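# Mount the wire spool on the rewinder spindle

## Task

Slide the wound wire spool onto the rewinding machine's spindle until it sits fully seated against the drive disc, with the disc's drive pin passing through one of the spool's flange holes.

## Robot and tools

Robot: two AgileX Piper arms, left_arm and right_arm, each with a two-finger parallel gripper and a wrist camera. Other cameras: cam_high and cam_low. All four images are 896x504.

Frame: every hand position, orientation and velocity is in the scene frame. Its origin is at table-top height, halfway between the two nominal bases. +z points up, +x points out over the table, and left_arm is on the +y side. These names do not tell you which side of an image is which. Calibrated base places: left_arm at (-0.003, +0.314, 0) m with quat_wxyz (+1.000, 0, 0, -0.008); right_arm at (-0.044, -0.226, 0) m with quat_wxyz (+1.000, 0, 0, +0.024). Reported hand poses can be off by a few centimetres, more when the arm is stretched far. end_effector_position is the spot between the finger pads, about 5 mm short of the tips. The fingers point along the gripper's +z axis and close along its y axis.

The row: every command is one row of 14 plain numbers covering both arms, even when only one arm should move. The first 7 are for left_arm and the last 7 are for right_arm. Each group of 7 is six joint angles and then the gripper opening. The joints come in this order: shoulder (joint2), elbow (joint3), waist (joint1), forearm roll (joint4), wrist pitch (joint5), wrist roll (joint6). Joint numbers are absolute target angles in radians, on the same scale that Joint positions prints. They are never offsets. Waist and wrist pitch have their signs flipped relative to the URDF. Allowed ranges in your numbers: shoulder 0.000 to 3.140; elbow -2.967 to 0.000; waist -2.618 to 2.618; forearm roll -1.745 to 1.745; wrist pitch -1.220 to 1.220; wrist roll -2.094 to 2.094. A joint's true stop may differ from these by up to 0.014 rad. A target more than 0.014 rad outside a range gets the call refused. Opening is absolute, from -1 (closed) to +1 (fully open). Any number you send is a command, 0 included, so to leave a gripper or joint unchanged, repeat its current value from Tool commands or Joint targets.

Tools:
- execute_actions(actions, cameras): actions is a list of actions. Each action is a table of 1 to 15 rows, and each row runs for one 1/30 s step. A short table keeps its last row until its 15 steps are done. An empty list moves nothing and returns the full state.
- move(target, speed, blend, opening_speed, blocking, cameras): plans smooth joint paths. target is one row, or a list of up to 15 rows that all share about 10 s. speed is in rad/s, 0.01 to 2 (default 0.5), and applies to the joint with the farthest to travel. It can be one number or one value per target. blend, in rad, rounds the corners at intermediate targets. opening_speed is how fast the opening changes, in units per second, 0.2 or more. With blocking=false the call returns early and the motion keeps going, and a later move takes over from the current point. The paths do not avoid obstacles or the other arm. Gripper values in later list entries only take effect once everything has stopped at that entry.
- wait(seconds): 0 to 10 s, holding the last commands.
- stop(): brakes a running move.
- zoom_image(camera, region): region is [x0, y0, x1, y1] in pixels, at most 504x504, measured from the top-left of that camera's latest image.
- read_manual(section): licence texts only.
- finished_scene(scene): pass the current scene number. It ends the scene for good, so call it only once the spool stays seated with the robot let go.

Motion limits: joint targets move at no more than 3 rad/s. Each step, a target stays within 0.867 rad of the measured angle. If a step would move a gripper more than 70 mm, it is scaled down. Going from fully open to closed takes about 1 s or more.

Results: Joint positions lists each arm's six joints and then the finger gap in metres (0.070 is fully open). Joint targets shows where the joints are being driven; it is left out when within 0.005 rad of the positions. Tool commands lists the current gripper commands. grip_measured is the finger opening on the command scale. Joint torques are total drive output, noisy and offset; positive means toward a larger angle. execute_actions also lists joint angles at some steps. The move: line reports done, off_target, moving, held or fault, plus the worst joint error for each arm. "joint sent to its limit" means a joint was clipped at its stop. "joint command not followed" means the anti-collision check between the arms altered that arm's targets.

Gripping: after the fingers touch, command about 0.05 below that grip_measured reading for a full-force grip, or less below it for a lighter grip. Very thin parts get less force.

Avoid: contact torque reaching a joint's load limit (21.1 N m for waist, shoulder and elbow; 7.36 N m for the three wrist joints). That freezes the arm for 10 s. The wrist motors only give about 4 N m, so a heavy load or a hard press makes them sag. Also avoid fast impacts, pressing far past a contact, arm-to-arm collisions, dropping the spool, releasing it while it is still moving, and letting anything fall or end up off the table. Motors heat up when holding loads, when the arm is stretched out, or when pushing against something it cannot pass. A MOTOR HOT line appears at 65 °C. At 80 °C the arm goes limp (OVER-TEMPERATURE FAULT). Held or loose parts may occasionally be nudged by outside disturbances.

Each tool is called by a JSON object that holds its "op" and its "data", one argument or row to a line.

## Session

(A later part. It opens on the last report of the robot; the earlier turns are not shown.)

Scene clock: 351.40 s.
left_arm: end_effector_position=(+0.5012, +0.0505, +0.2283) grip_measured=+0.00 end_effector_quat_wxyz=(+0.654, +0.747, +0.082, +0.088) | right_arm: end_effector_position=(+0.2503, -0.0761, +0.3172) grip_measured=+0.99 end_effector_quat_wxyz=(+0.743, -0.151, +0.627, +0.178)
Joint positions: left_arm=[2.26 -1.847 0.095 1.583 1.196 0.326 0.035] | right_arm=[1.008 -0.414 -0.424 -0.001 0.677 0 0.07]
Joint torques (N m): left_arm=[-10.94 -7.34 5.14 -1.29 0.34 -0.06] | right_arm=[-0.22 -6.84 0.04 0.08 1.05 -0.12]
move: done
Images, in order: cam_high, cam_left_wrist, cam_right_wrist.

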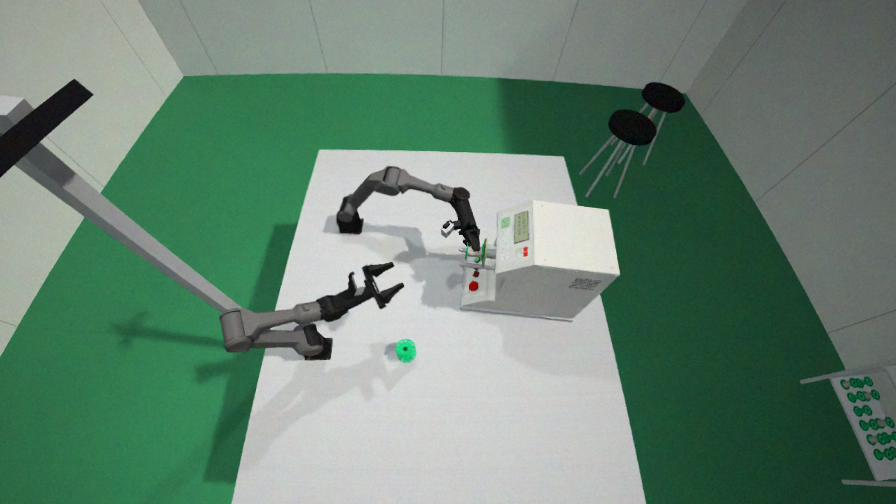

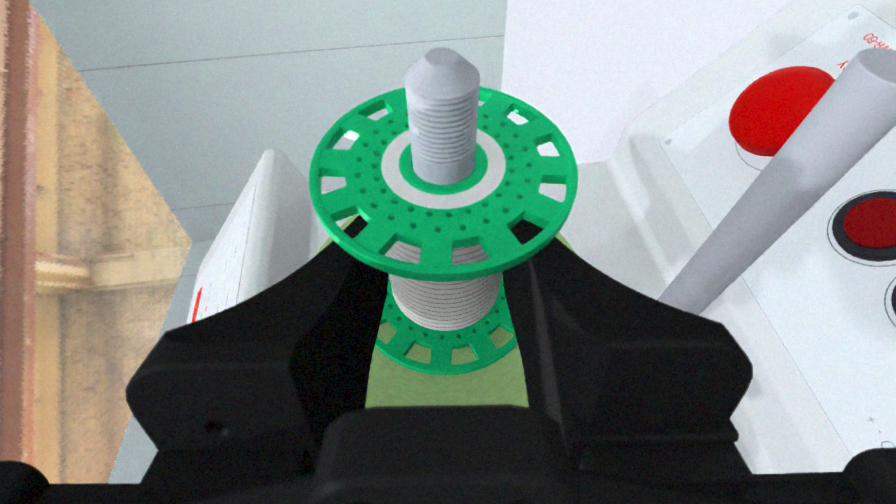

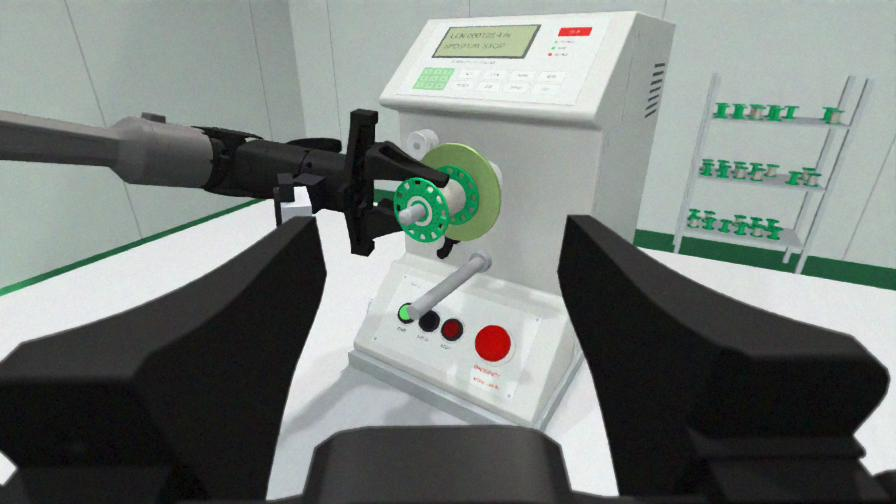

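{"op": "move", "data": {
  "target": [2.289, -1.8995, 0.0952, 1.594, 1.198, 0.299, -0.04, 1.009, -0.414, -0.423, 0, 0.677, 0, 1.0],
  "speed": 0.06,
  "cameras": ["cam_high", "cam_low", "cam_left_wrist", "cam_right_wrist"]
}}

{"op": "zoom_image", "data": {
  "camera": "cam_right_wrist",
  "region": [390, 140, 510, 260]
}}

{"op": "zoom_image", "data": {
  "camera": "cam_high",
  "region": [435, 225, 505, 275]
}}

Scene clock: 357.67 s.
left_arm: end_effector_position=(+0.5062, +0.0490, +0.2280) grip_measured=+0.00 end_effector_quat_wxyz=(+0.654, +0.747, +0.079, +0.086) | right_arm: end_effector_position=(+0.2503, -0.0761, +0.3172) grip_measured=+0.99 end_effector_quat_wxyz=(+0.743, -0.151, +0.627, +0.178)
Joint positions: left_arm=[2.288 -1.898 0.095 1.596 1.202 0.299 0.035] | right_arm=[1.008 -0.414 -0.424 -0.001 0.677 0 0.07]
Joint torques (N m): left_arm=[-8.37 -11.59 8.55 -3.09 -2.11 -0.01] | right_arm=[-0.23 -6.78 0.05 0.09 1.07 -0.11]
move: done

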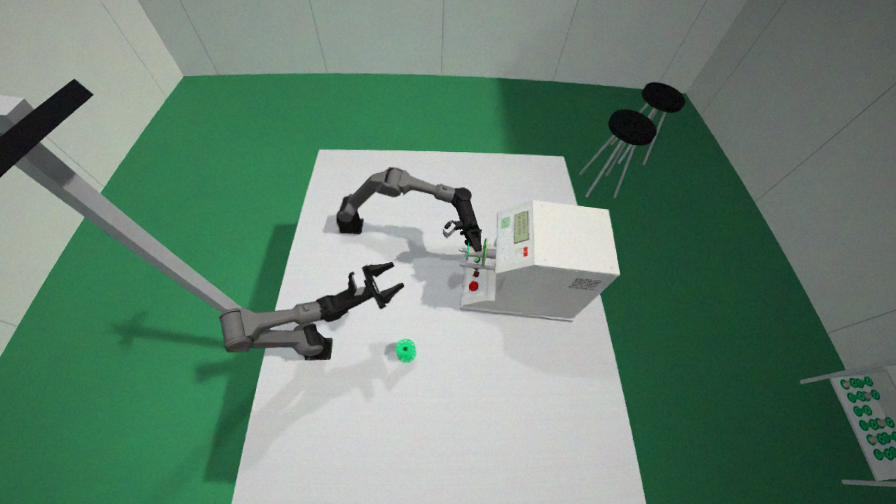

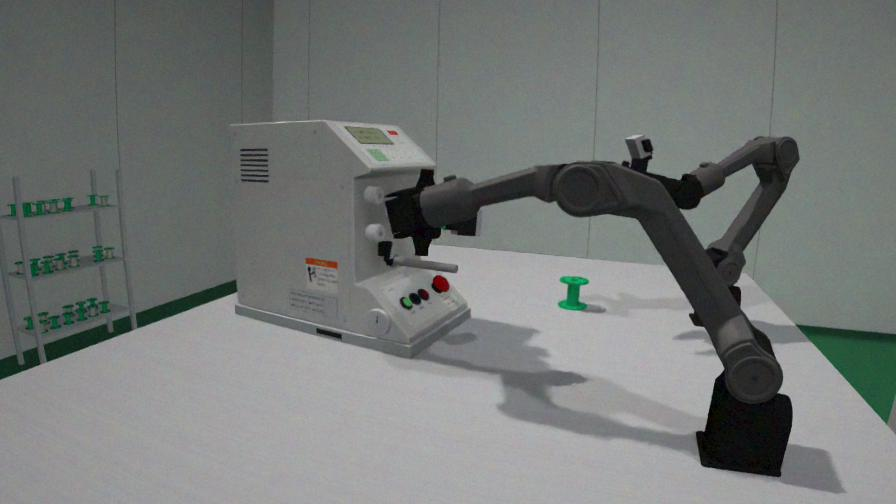

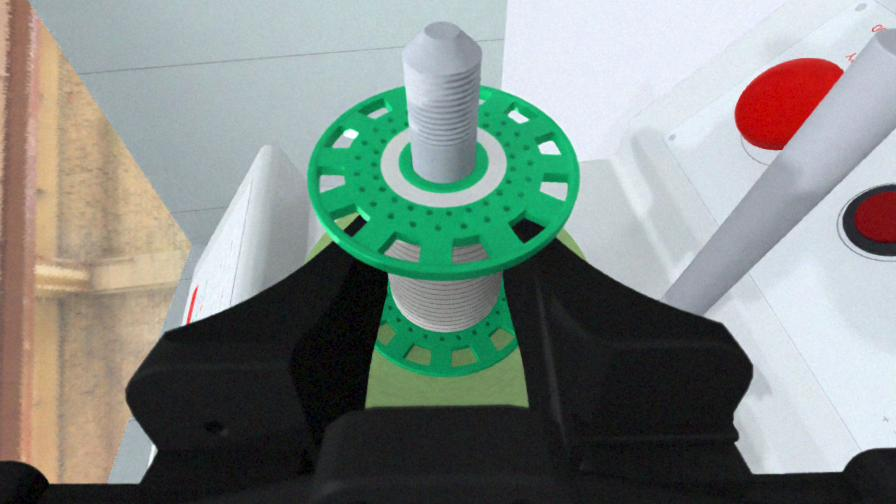

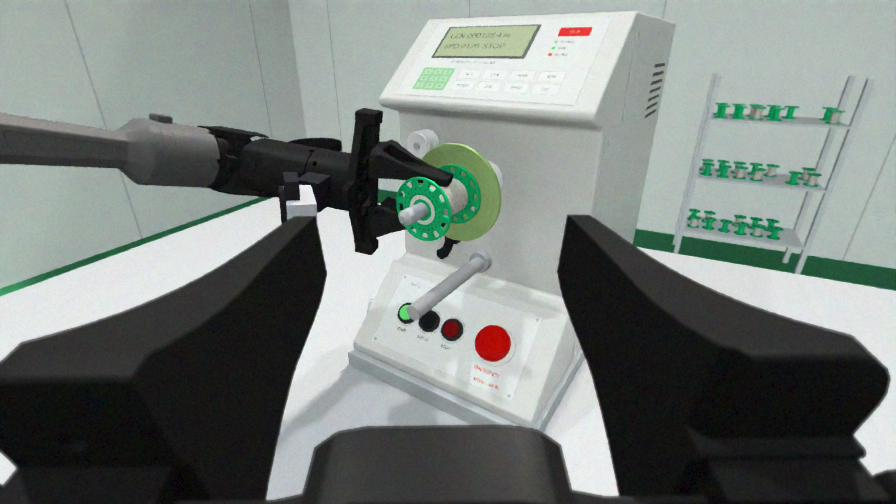

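Scaled by 4.200 from the camera's 896x504 image, which has a finer 1280x720 frame.

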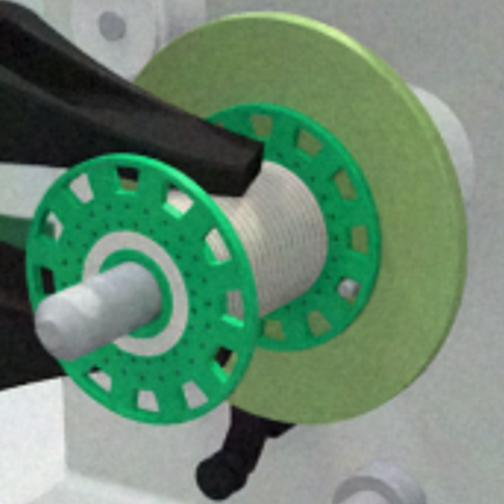

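Scaled by 7.200 from the camera's 896x504 image, which has a finer 1280x720 frame.

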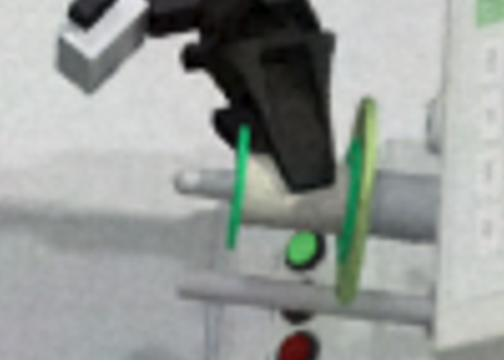

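{"op": "zoom_image", "data": {
  "camera": "cam_right_wrist",
  "region": [440, 160, 500, 230]
}}

{"op": "zoom_image", "data": {
  "camera": "cam_high",
  "region": [470, 235, 500, 265]
}}

{"op": "zoom_image", "data": {
  "camera": "cam_left_wrist",
  "region": [350, 250, 550, 410]
}}

Scaled by 7.200 from the camera's 896x504 image, which has a finer 1280x720 frame.

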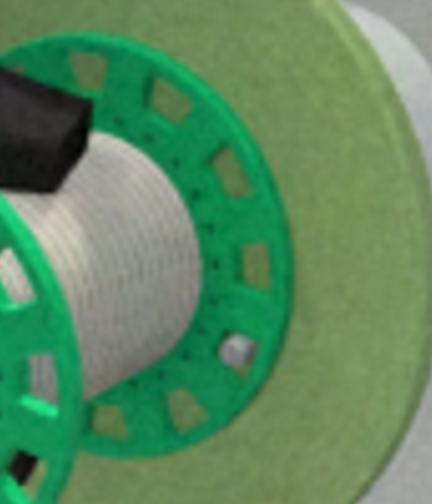

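Scaled by 16.800 from the camera's 896x504 image, which has a finer 1280x720 frame.

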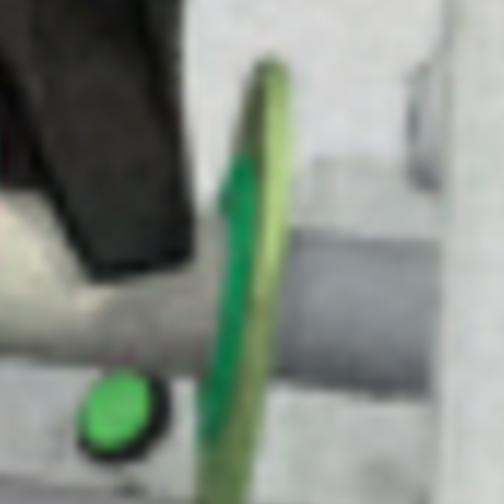

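Scaled by 2.520 from the camera's 896x504 image, which has a finer 1280x720 frame.

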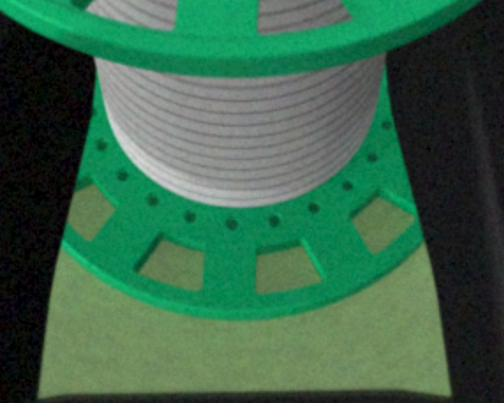

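{"op": "move", "data": {
  "target": [2.2955, -1.9115, 0.095, 1.596, 1.1985, 0.293, -0.04, 1.009, -0.414, -0.423, 0, 0.677, 0, 1.0],
  "speed": 0.05,
  "cameras": ["cam_left_wrist", "cam_right_wrist"]
}}

{"op": "zoom_image", "data": {
  "camera": "cam_right_wrist",
  "region": [440, 160, 500, 230]
}}

Scene clock: 363.10 s.
left_arm: end_effector_position=(+0.5072, +0.0489, +0.2281) grip_measured=+0.00 end_effector_quat_wxyz=(+0.655, +0.747, +0.079, +0.084) | right_arm: end_effector_position=(+0.2503, -0.0761, +0.3172) grip_measured=+0.99 end_effector_quat_wxyz=(+0.743, -0.151, +0.627, +0.178)
Joint positions: left_arm=[2.296 -1.911 0.095 1.596 1.207 0.293 0.035] | right_arm=[1.008 -0.414 -0.424 -0.001 0.677 0 0.07]
Joint torques (N m): left_arm=[-9.31 -12.52 -1.51 -3.46 -2.95 -0.23] | right_arm=[-0.25 -6.8 0.01 0.1 1.1 -0.1]
Motor temperatures (°C): left_arm=[35 32 35 41 39 29] | right_arm=[37 33 29 33 39 28]
Joint targets: left_arm=[2.296 -1.911 0.095 1.596 1.199 0.293] | right_arm=[1.009 -0.414 -0.423 0.000 0.677 0.000]
move: done
Images, in order: cam_left_wrist, cam_right_wrist.

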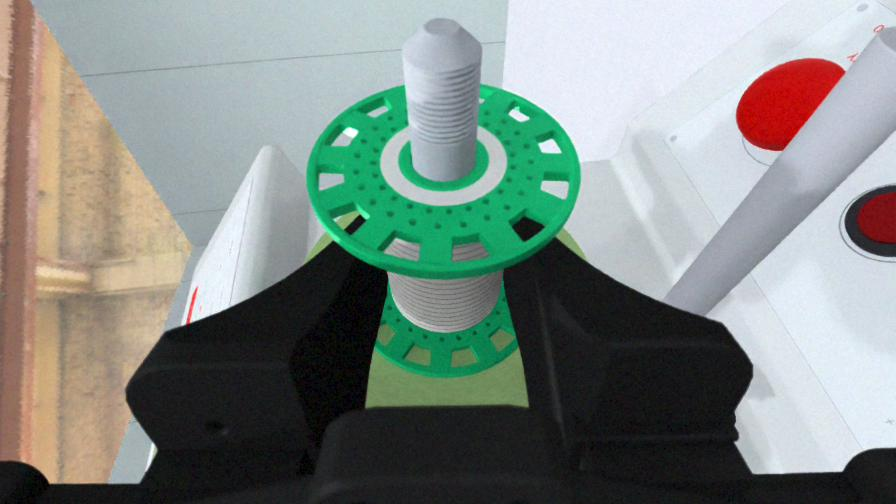

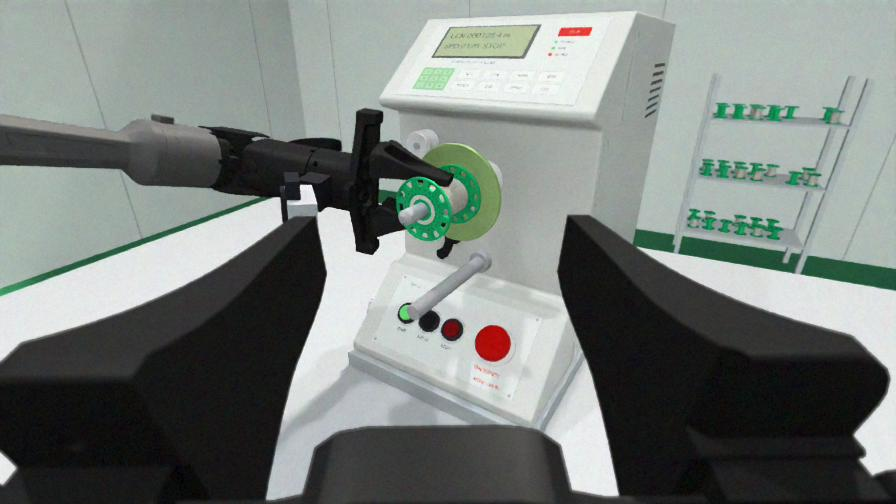

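Scaled by 7.200 from the camera's 896x504 image, which has a finer 1280x720 frame.

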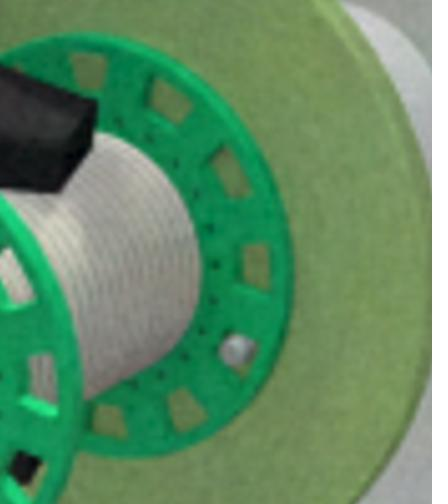

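{"op": "move", "data": {
  "target": [
    [2.283, -1.888, 0.0954, 1.592, 1.198, 0.304, -0.04, 1.009, -0.414, -0.423, 0, 0.677, 0, 1.0]
  ],
  "speed": 0.06,
  "cameras": ["cam_left_wrist", "cam_right_wrist"]
}}

{"op": "zoom_image", "data": {
  "camera": "cam_right_wrist",
  "region": [440, 160, 500, 230]
}}

Scene clock: 370.63 s.
left_arm: end_effector_position=(+0.5069, +0.0490, +0.2283) grip_measured=+0.00 end_effector_quat_wxyz=(+0.655, +0.746, +0.083, +0.088) | right_arm: end_effector_position=(+0.2503, -0.0761, +0.3172) grip_measured=+0.99 end_effector_quat_wxyz=(+0.743, -0.151, +0.627, +0.178)
Joint positions: left_arm=[2.284 -1.889 0.096 1.588 1.194 0.305 0.035] | right_arm=[1.008 -0.414 -0.424 -0.001 0.677 0 0.07]
Joint torques (N m): left_arm=[-13.62 -10.05 -0.35 -2.98 -1.44 -0.29] | right_arm=[-0.21 -6.78 0.04 0.12 1.12 -0.1]
Motor temperatures (°C): left_arm=[35 33 35 45 45 29] | right_arm=[37 33 29 33 39 28]
move: done
Images, in order: cam_left_wrist, cam_right_wrist.

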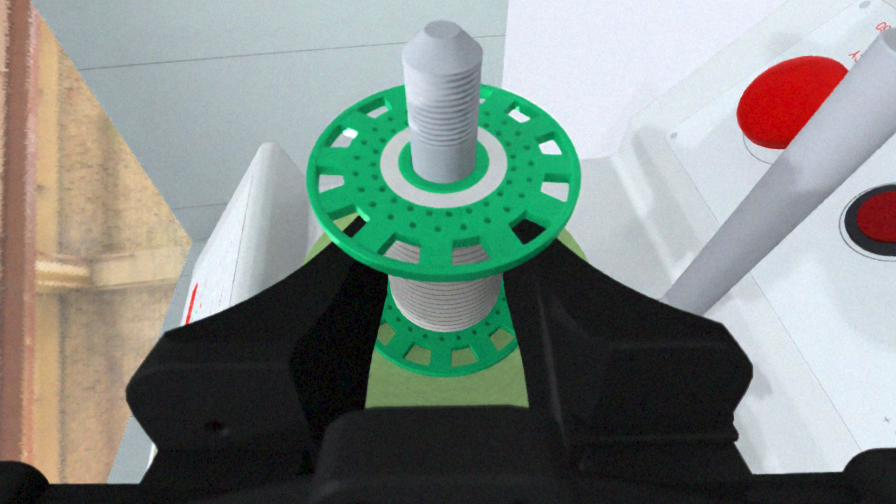

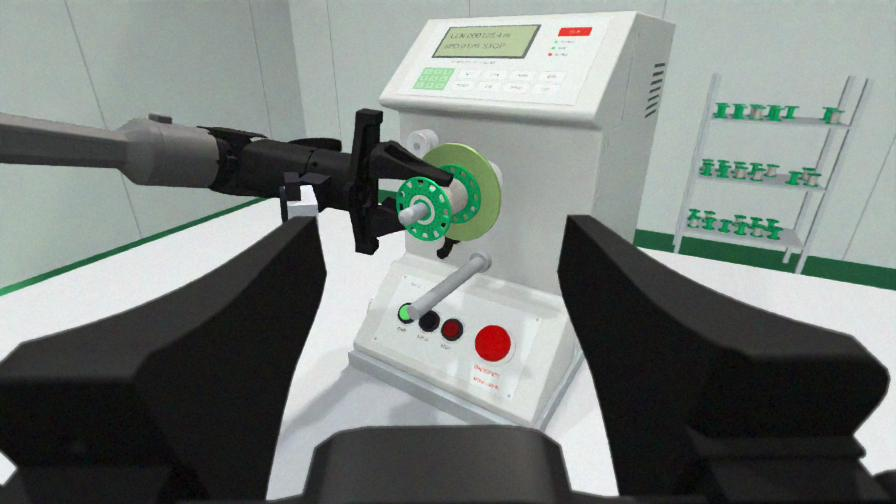

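Scaled by 7.200 from the camera's 896x504 image, which has a finer 1280x720 frame.

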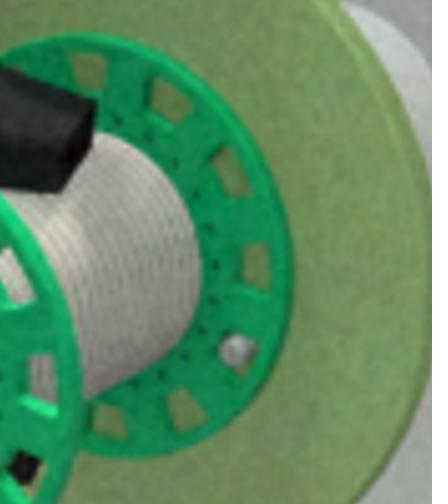

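{"op": "move", "data": {
  "target": [2.283, -1.888, 0.0954, 1.592, 1.198, 0.304, 0.45, 1.009, -0.414, -0.423, 0, 0.677, 0, 1.0],
  "opening_speed": 0.3,
  "cameras": ["cam_high", "cam_left_wrist", "cam_right_wrist"]
}}

{"op": "zoom_image", "data": {
  "camera": "cam_right_wrist",
  "region": [440, 160, 500, 230]
}}

{"op": "zoom_image", "data": {
  "camera": "cam_left_wrist",
  "region": [320, 230, 580, 410]
}}

{"op": "zoom_image", "data": {
  "camera": "cam_high",
  "region": [465, 230, 500, 265]
}}

Scene clock: 373.43 s.
left_arm: end_effector_position=(+0.5060, +0.0494, +0.2281) grip_measured=+0.45 end_effector_quat_wxyz=(+0.654, +0.747, +0.081, +0.087) | right_arm: end_effector_position=(+0.2503, -0.0761, +0.3172) grip_measured=+0.99 end_effector_quat_wxyz=(+0.743, -0.151, +0.627, +0.178)
Joint positions: left_arm=[2.283 -1.888 0.095 1.592 1.197 0.304 0.051] | right_arm=[1.008 -0.414 -0.424 -0.001 0.677 0 0.07]
Joint torques (N m): left_arm=[-10.08 -5.18 1.1 -0.85 0.13 0.16] | right_arm=[-0.24 -6.73 0.04 0.12 1.13 -0.09]
move: done
Images, in order: cam_high, cam_left_wrist, cam_right_wrist.

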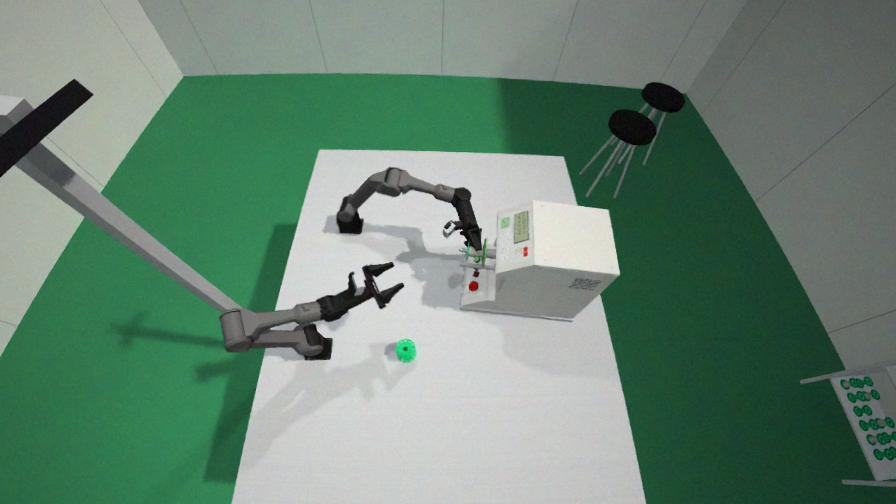

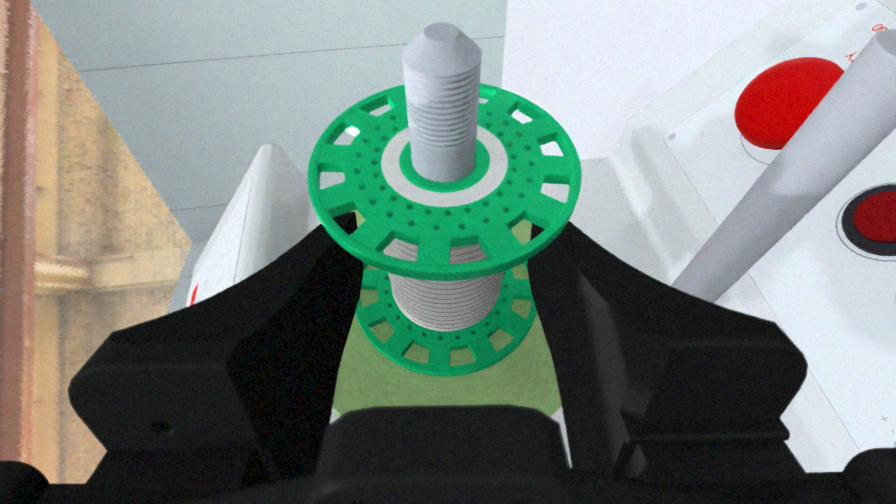

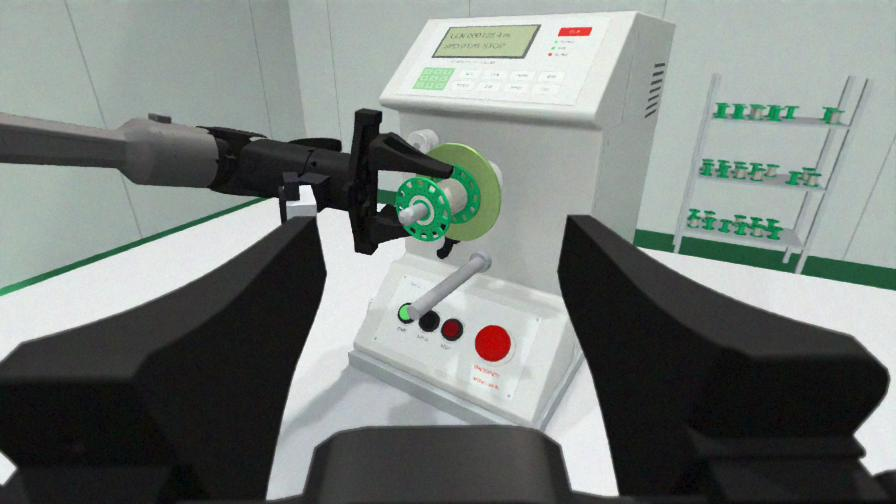

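Scaled by 7.200 from the camera's 896x504 image, which has a finer 1280x720 frame.

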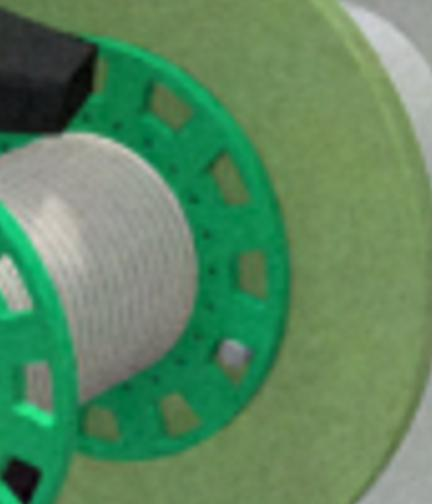

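Scaled by 1.938 from the camera's 896x504 image, which has a finer 1280x720 frame.

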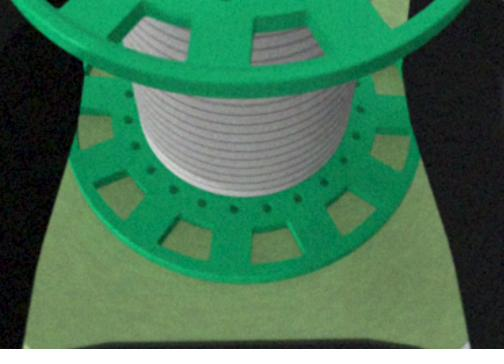

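Scaled by 14.400 from the camera's 896x504 image, which has a finer 1280x720 frame.

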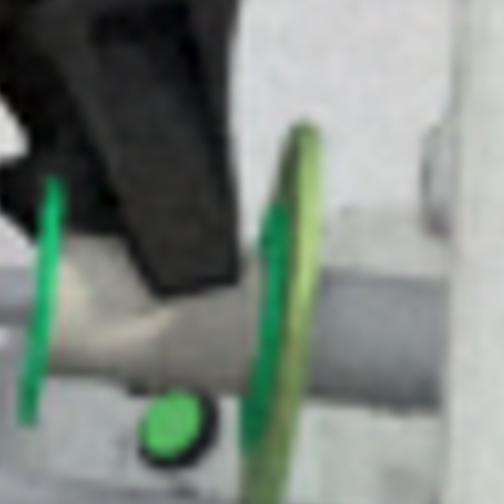

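{"op": "move", "data": {
  "target": [
    [2.283, -1.888, 0.0954, 1.592, 1.198, 0.304, 0.2, 1.009, -0.414, -0.423, 0, 0.677, 0, 1.0],
    [2.302, -1.9235, 0.0948, 1.5985, 1.199, 0.287, 0.2, 1.009, -0.414, -0.423, 0, 0.677, 0, 1.0]
  ],
  "opening_speed": 0.5,
  "speed": 0.05,
  "cameras": ["cam_high", "cam_left_wrist", "cam_right_wrist"]
}}

{"op": "zoom_image", "data": {
  "camera": "cam_right_wrist",
  "region": [440, 160, 500, 230]
}}

{"op": "zoom_image", "data": {
  "camera": "cam_left_wrist",
  "region": [320, 230, 580, 410]
}}

Scene clock: 379.47 s.
left_arm: end_effector_position=(+0.5104, +0.0488, +0.2281) grip_measured=+0.20 end_effector_quat_wxyz=(+0.654, +0.747, +0.081, +0.087) | right_arm: end_effector_position=(+0.2503, -0.0761, +0.3172) grip_measured=+0.99 end_effector_quat_wxyz=(+0.743, -0.151, +0.627, +0.178)
Joint positions: left_arm=[2.302 -1.924 0.095 1.598 1.198 0.287 0.042] | right_arm=[1.008 -0.414 -0.424 -0.001 0.677 0 0.07]
Joint torques (N m): left_arm=[-10.45 -7.07 -0.02 -0.86 0.26 -0.15] | right_arm=[-0.23 -6.72 0.05 0.13 1.15 -0.08]
move: done
Images, in order: cam_high, cam_left_wrist, cam_right_wrist.

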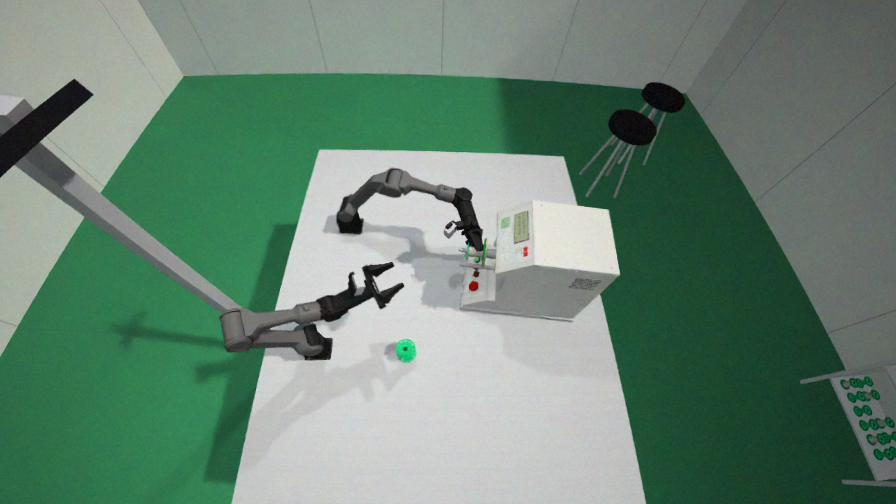

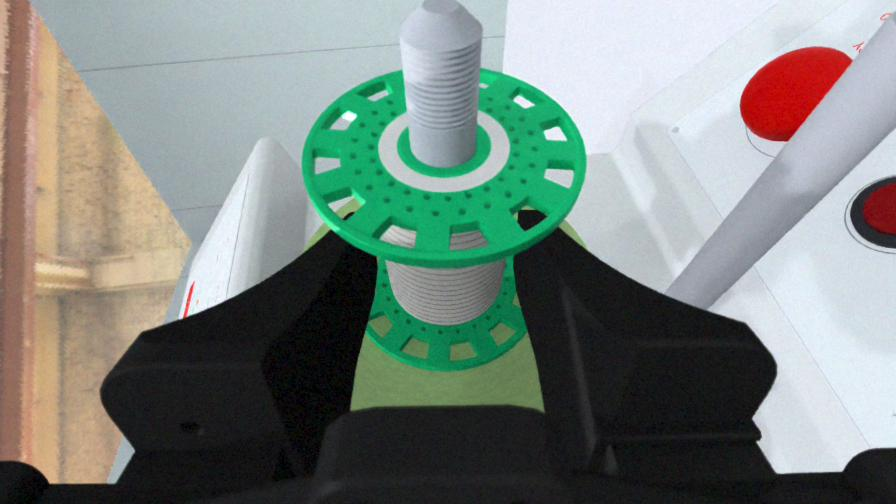

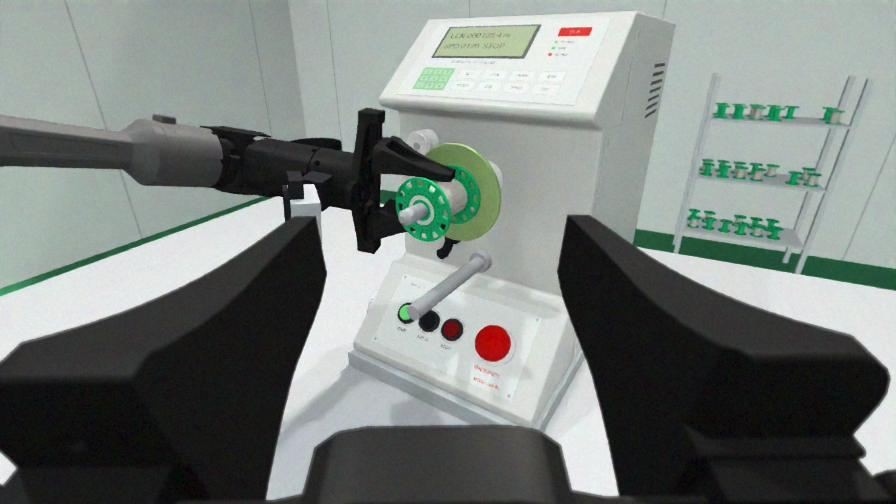

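Scaled by 7.200 from the camera's 896x504 image, which has a finer 1280x720 frame.

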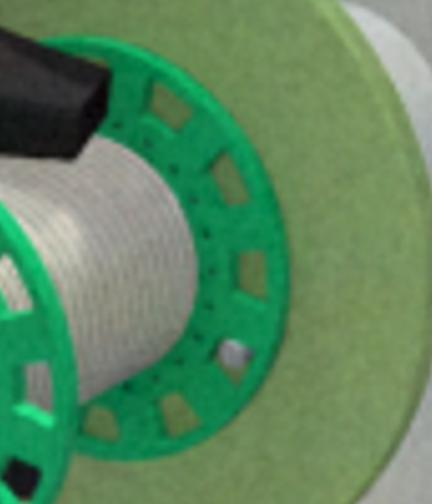

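Scaled by 1.938 from the camera's 896x504 image, which has a finer 1280x720 frame.

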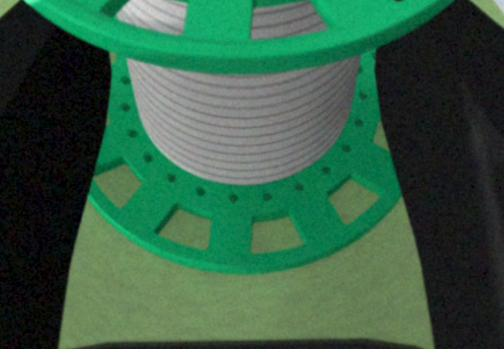

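{"op": "move", "data": {
  "target": [2.3115, -1.941, 0.0945, 1.601, 1.2, 0.279, 0.2, 1.009, -0.414, -0.423, 0, 0.677, 0, 1.0],
  "speed": 0.04,
  "cameras": ["cam_right_wrist"]
}}

{"op": "zoom_image", "data": {
  "camera": "cam_right_wrist",
  "region": [440, 160, 500, 230]
}}

Scene clock: 381.83 s.
left_arm: end_effector_position=(+0.5126, +0.0490, +0.2280) grip_measured=+0.20 end_effector_quat_wxyz=(+0.654, +0.747, +0.081, +0.087) | right_arm: end_effector_position=(+0.2503, -0.0761, +0.3172) grip_measured=+0.99 end_effector_quat_wxyz=(+0.743, -0.151, +0.627, +0.178)
Joint positions: left_arm=[2.311 -1.941 0.095 1.6 1.199 0.28 0.042] | right_arm=[1.008 -0.414 -0.424 -0.001 0.677 0 0.07]
Joint torques (N m): left_arm=[-10.31 -7.31 -0.2 -0.84 0.25 -0.19] | right_arm=[-0.28 -6.71 0.04 0.14 1.16 -0.08]
move: done
Images, in order: cam_right_wrist.

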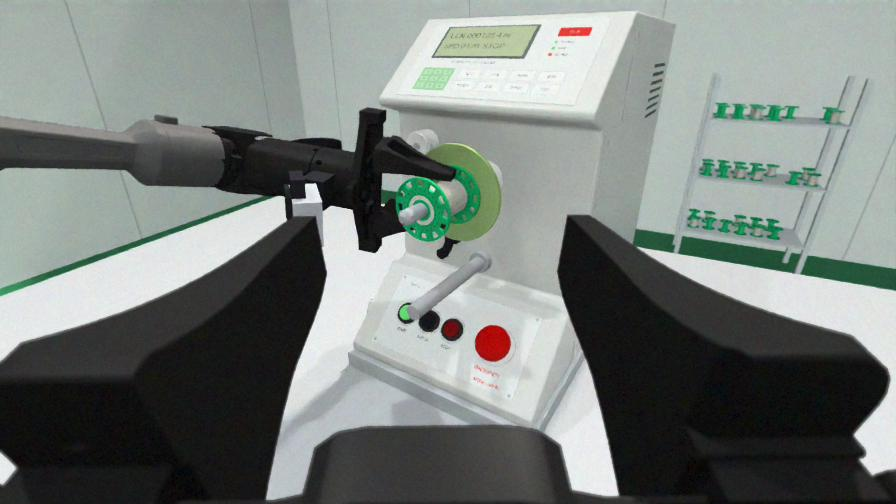

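Scaled by 7.200 from the camera's 896x504 image, which has a finer 1280x720 frame.

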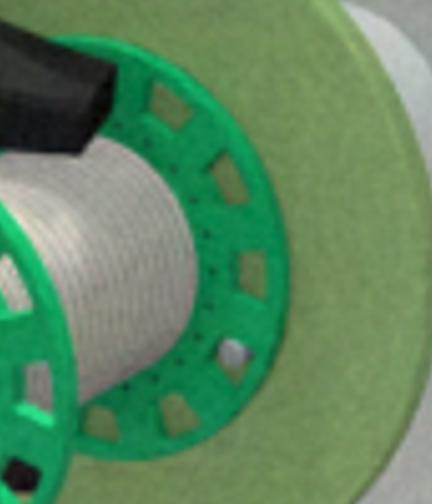

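{"op": "move", "data": {
  "target": [2.321, -1.9585, 0.0942, 1.604, 1.2, 0.2705, 0.2, 1.009, -0.414, -0.423, 0, 0.677, 0, 1.0],
  "speed": 0.04,
  "cameras": ["cam_right_wrist"]
}}

{"op": "zoom_image", "data": {
  "camera": "cam_right_wrist",
  "region": [440, 160, 500, 230]
}}

Scene clock: 383.40 s.
left_arm: end_effector_position=(+0.5136, +0.0486, +0.2279) grip_measured=+0.20 end_effector_quat_wxyz=(+0.654, +0.747, +0.079, +0.086) | right_arm: end_effector_position=(+0.2503, -0.0761, +0.3172) grip_measured=+0.99 end_effector_quat_wxyz=(+0.743, -0.151, +0.627, +0.178)
Joint positions: left_arm=[2.32 -1.957 0.095 1.605 1.203 0.271 0.042] | right_arm=[1.008 -0.414 -0.424 -0.001 0.677 0 0.07]
Joint torques (N m): left_arm=[-9.35 -8.4 -0.42 -1.64 -1.11 -0.45] | right_arm=[-0.29 -6.73 0.05 0.14 1.16 -0.08]
move: done
Images, in order: cam_right_wrist.

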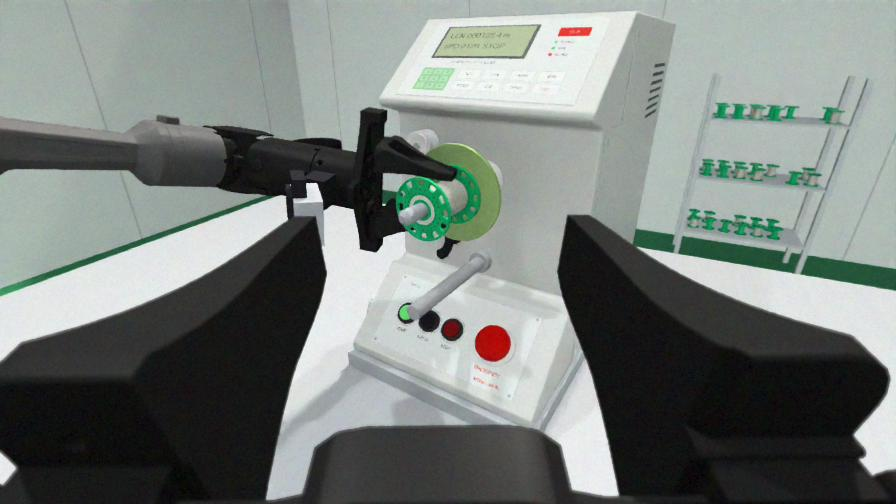

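Scaled by 7.200 from the camera's 896x504 image, which has a finer 1280x720 frame.

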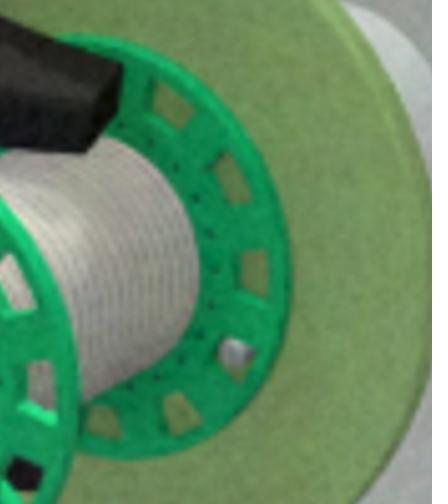

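{"op": "move", "data": {
  "target": [2.326, -1.9675, 0.0942, 1.606, 1.2, 0.2665, 0.2, 1.009, -0.414, -0.423, 0, 0.677, 0, 1.0],
  "speed": 0.03,
  "cameras": ["cam_right_wrist"]
}}

{"op": "zoom_image", "data": {
  "camera": "cam_right_wrist",
  "region": [440, 160, 500, 230]
}}

Scene clock: 384.90 s.
left_arm: end_effector_position=(+0.5138, +0.0482, +0.2279) grip_measured=+0.20 end_effector_quat_wxyz=(+0.655, +0.747, +0.078, +0.084) | right_arm: end_effector_position=(+0.2503, -0.0761, +0.3172) grip_measured=+0.99 end_effector_quat_wxyz=(+0.743, -0.151, +0.627, +0.178)
Joint positions: left_arm=[2.326 -1.967 0.095 1.606 1.209 0.267 0.042] | right_arm=[1.008 -0.414 -0.424 -0.001 0.677 0 0.07]
Joint torques (N m): left_arm=[-7.8 -11.02 -0.4 -2.82 -2.96 -0.45] | right_arm=[-0.26 -6.7 0.03 0.14 1.17 -0.08]
Joint targets: left_arm=[2.326 -1.967 0.094 1.606 1.200 0.267] | right_arm=[1.009 -0.414 -0.423 0.000 0.677 0.000]
move: done
Images, in order: cam_right_wrist.

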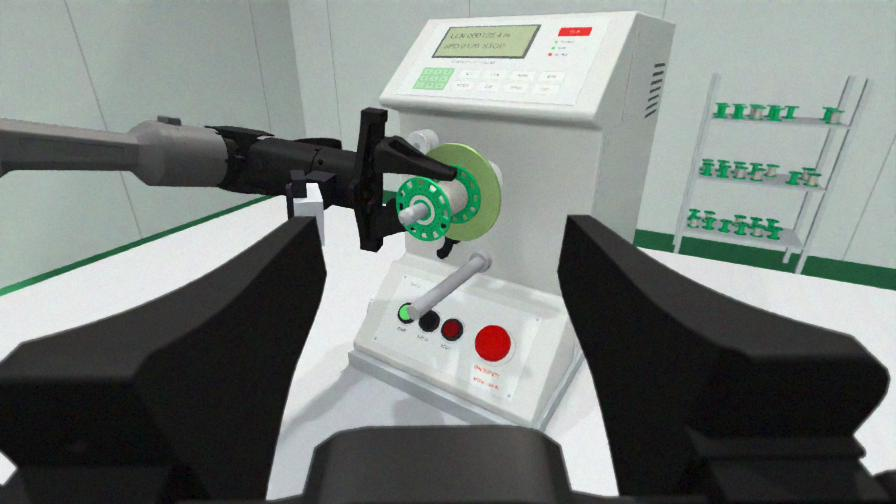

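Scaled by 7.200 from the camera's 896x504 image, which has a finer 1280x720 frame.

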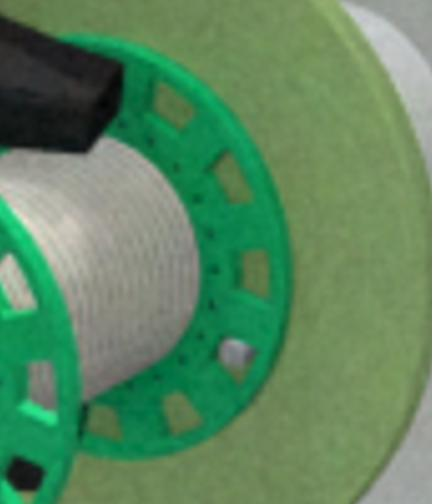

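{"op": "move", "data": {
  "target": [
    [2.2975, -1.915, 0.095, 1.597, 1.199, 0.291, 0.2, 1.009, -0.414, -0.423, 0, 0.677, 0, 1.0],
    [2.2975, -1.915, 0.095, 1.597, 1.199, 0.291, 1.0, 1.009, -0.414, -0.423, 0, 0.677, 0, 1.0]
  ],
  "speed": 0.08,
  "opening_speed": 0.8
}}

{"op": "zoom_image", "data": {
  "camera": "cam_right_wrist",
  "region": [370, 130, 520, 270]
}}

{"op": "zoom_image", "data": {
  "camera": "cam_left_wrist",
  "region": [260, 20, 640, 410]
}}

Scene clock: 391.07 s.
left_arm: end_effector_position=(+0.5095, +0.0493, +0.2275) grip_measured=+0.99 end_effector_quat_wxyz=(+0.654, +0.747, +0.082, +0.087) | right_arm: end_effector_position=(+0.2503, -0.0761, +0.3172) grip_measured=+0.99 end_effector_quat_wxyz=(+0.743, -0.151, +0.627, +0.178)
Joint positions: left_arm=[2.298 -1.915 0.095 1.597 1.198 0.291 0.07] | right_arm=[1.008 -0.414 -0.424 -0.001 0.677 0 0.07]
Joint torques (N m): left_arm=[-12.04 -6.82 1.12 -0.86 0.26 0.15] | right_arm=[-0.24 -6.7 0.01 0.13 1.19 -0.07]
move: done

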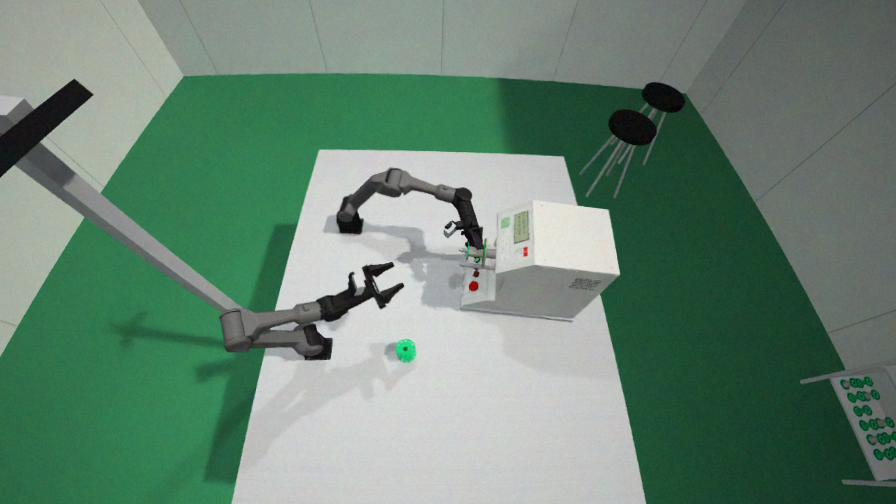

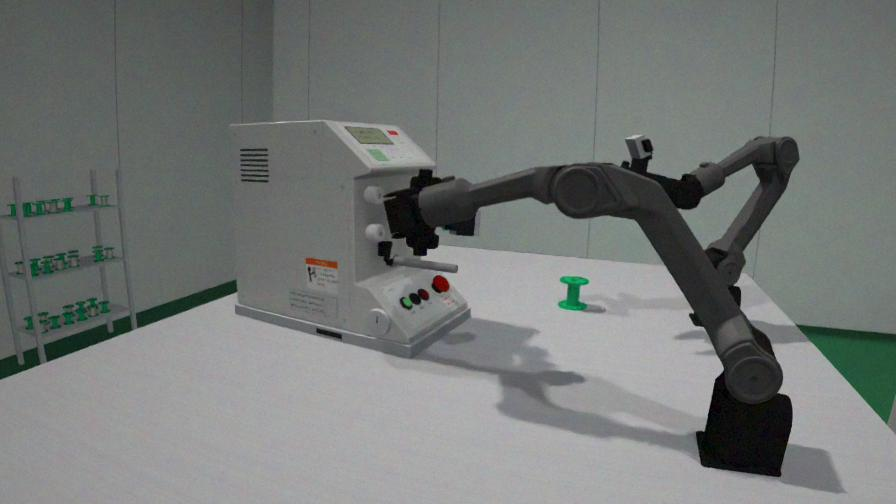

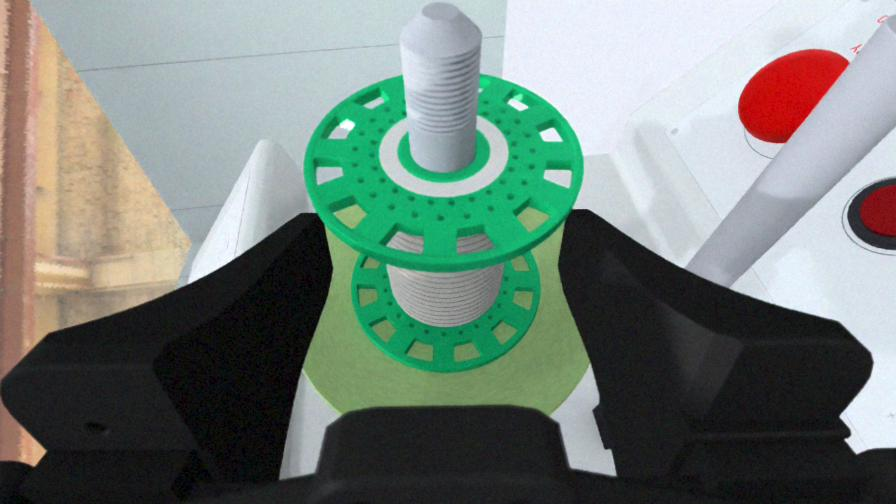

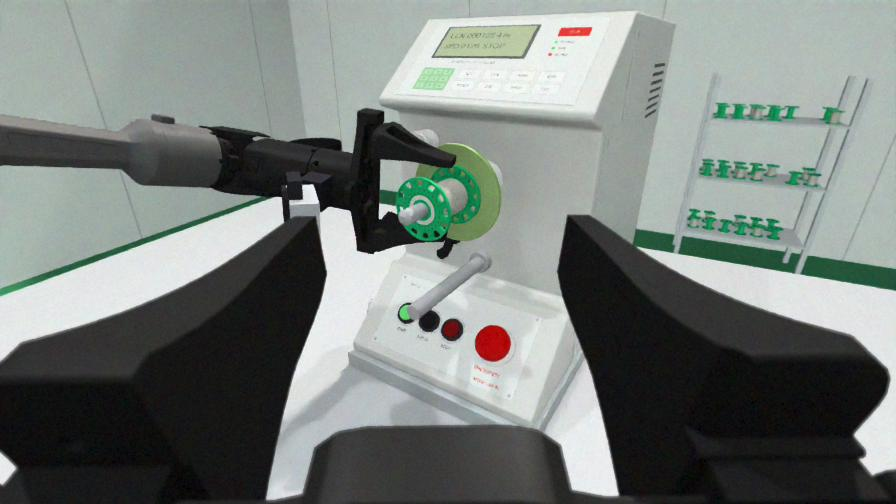

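Scaled by 3.360 from the camera's 896x504 image, which has a finer 1280x720 frame.

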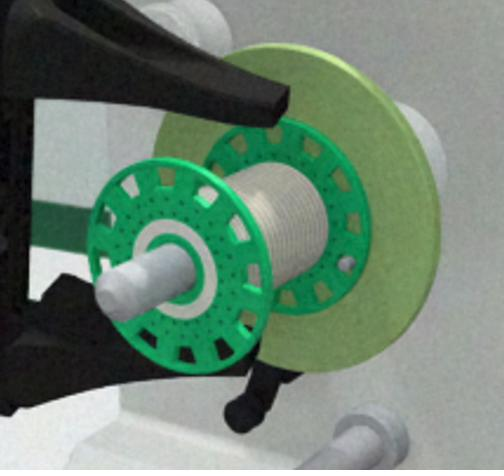

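Scaled by 1.292 from the camera's 896x504 image, which has a finer 1280x720 frame.

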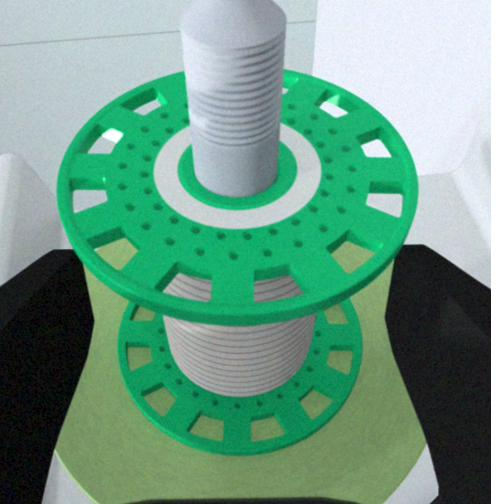

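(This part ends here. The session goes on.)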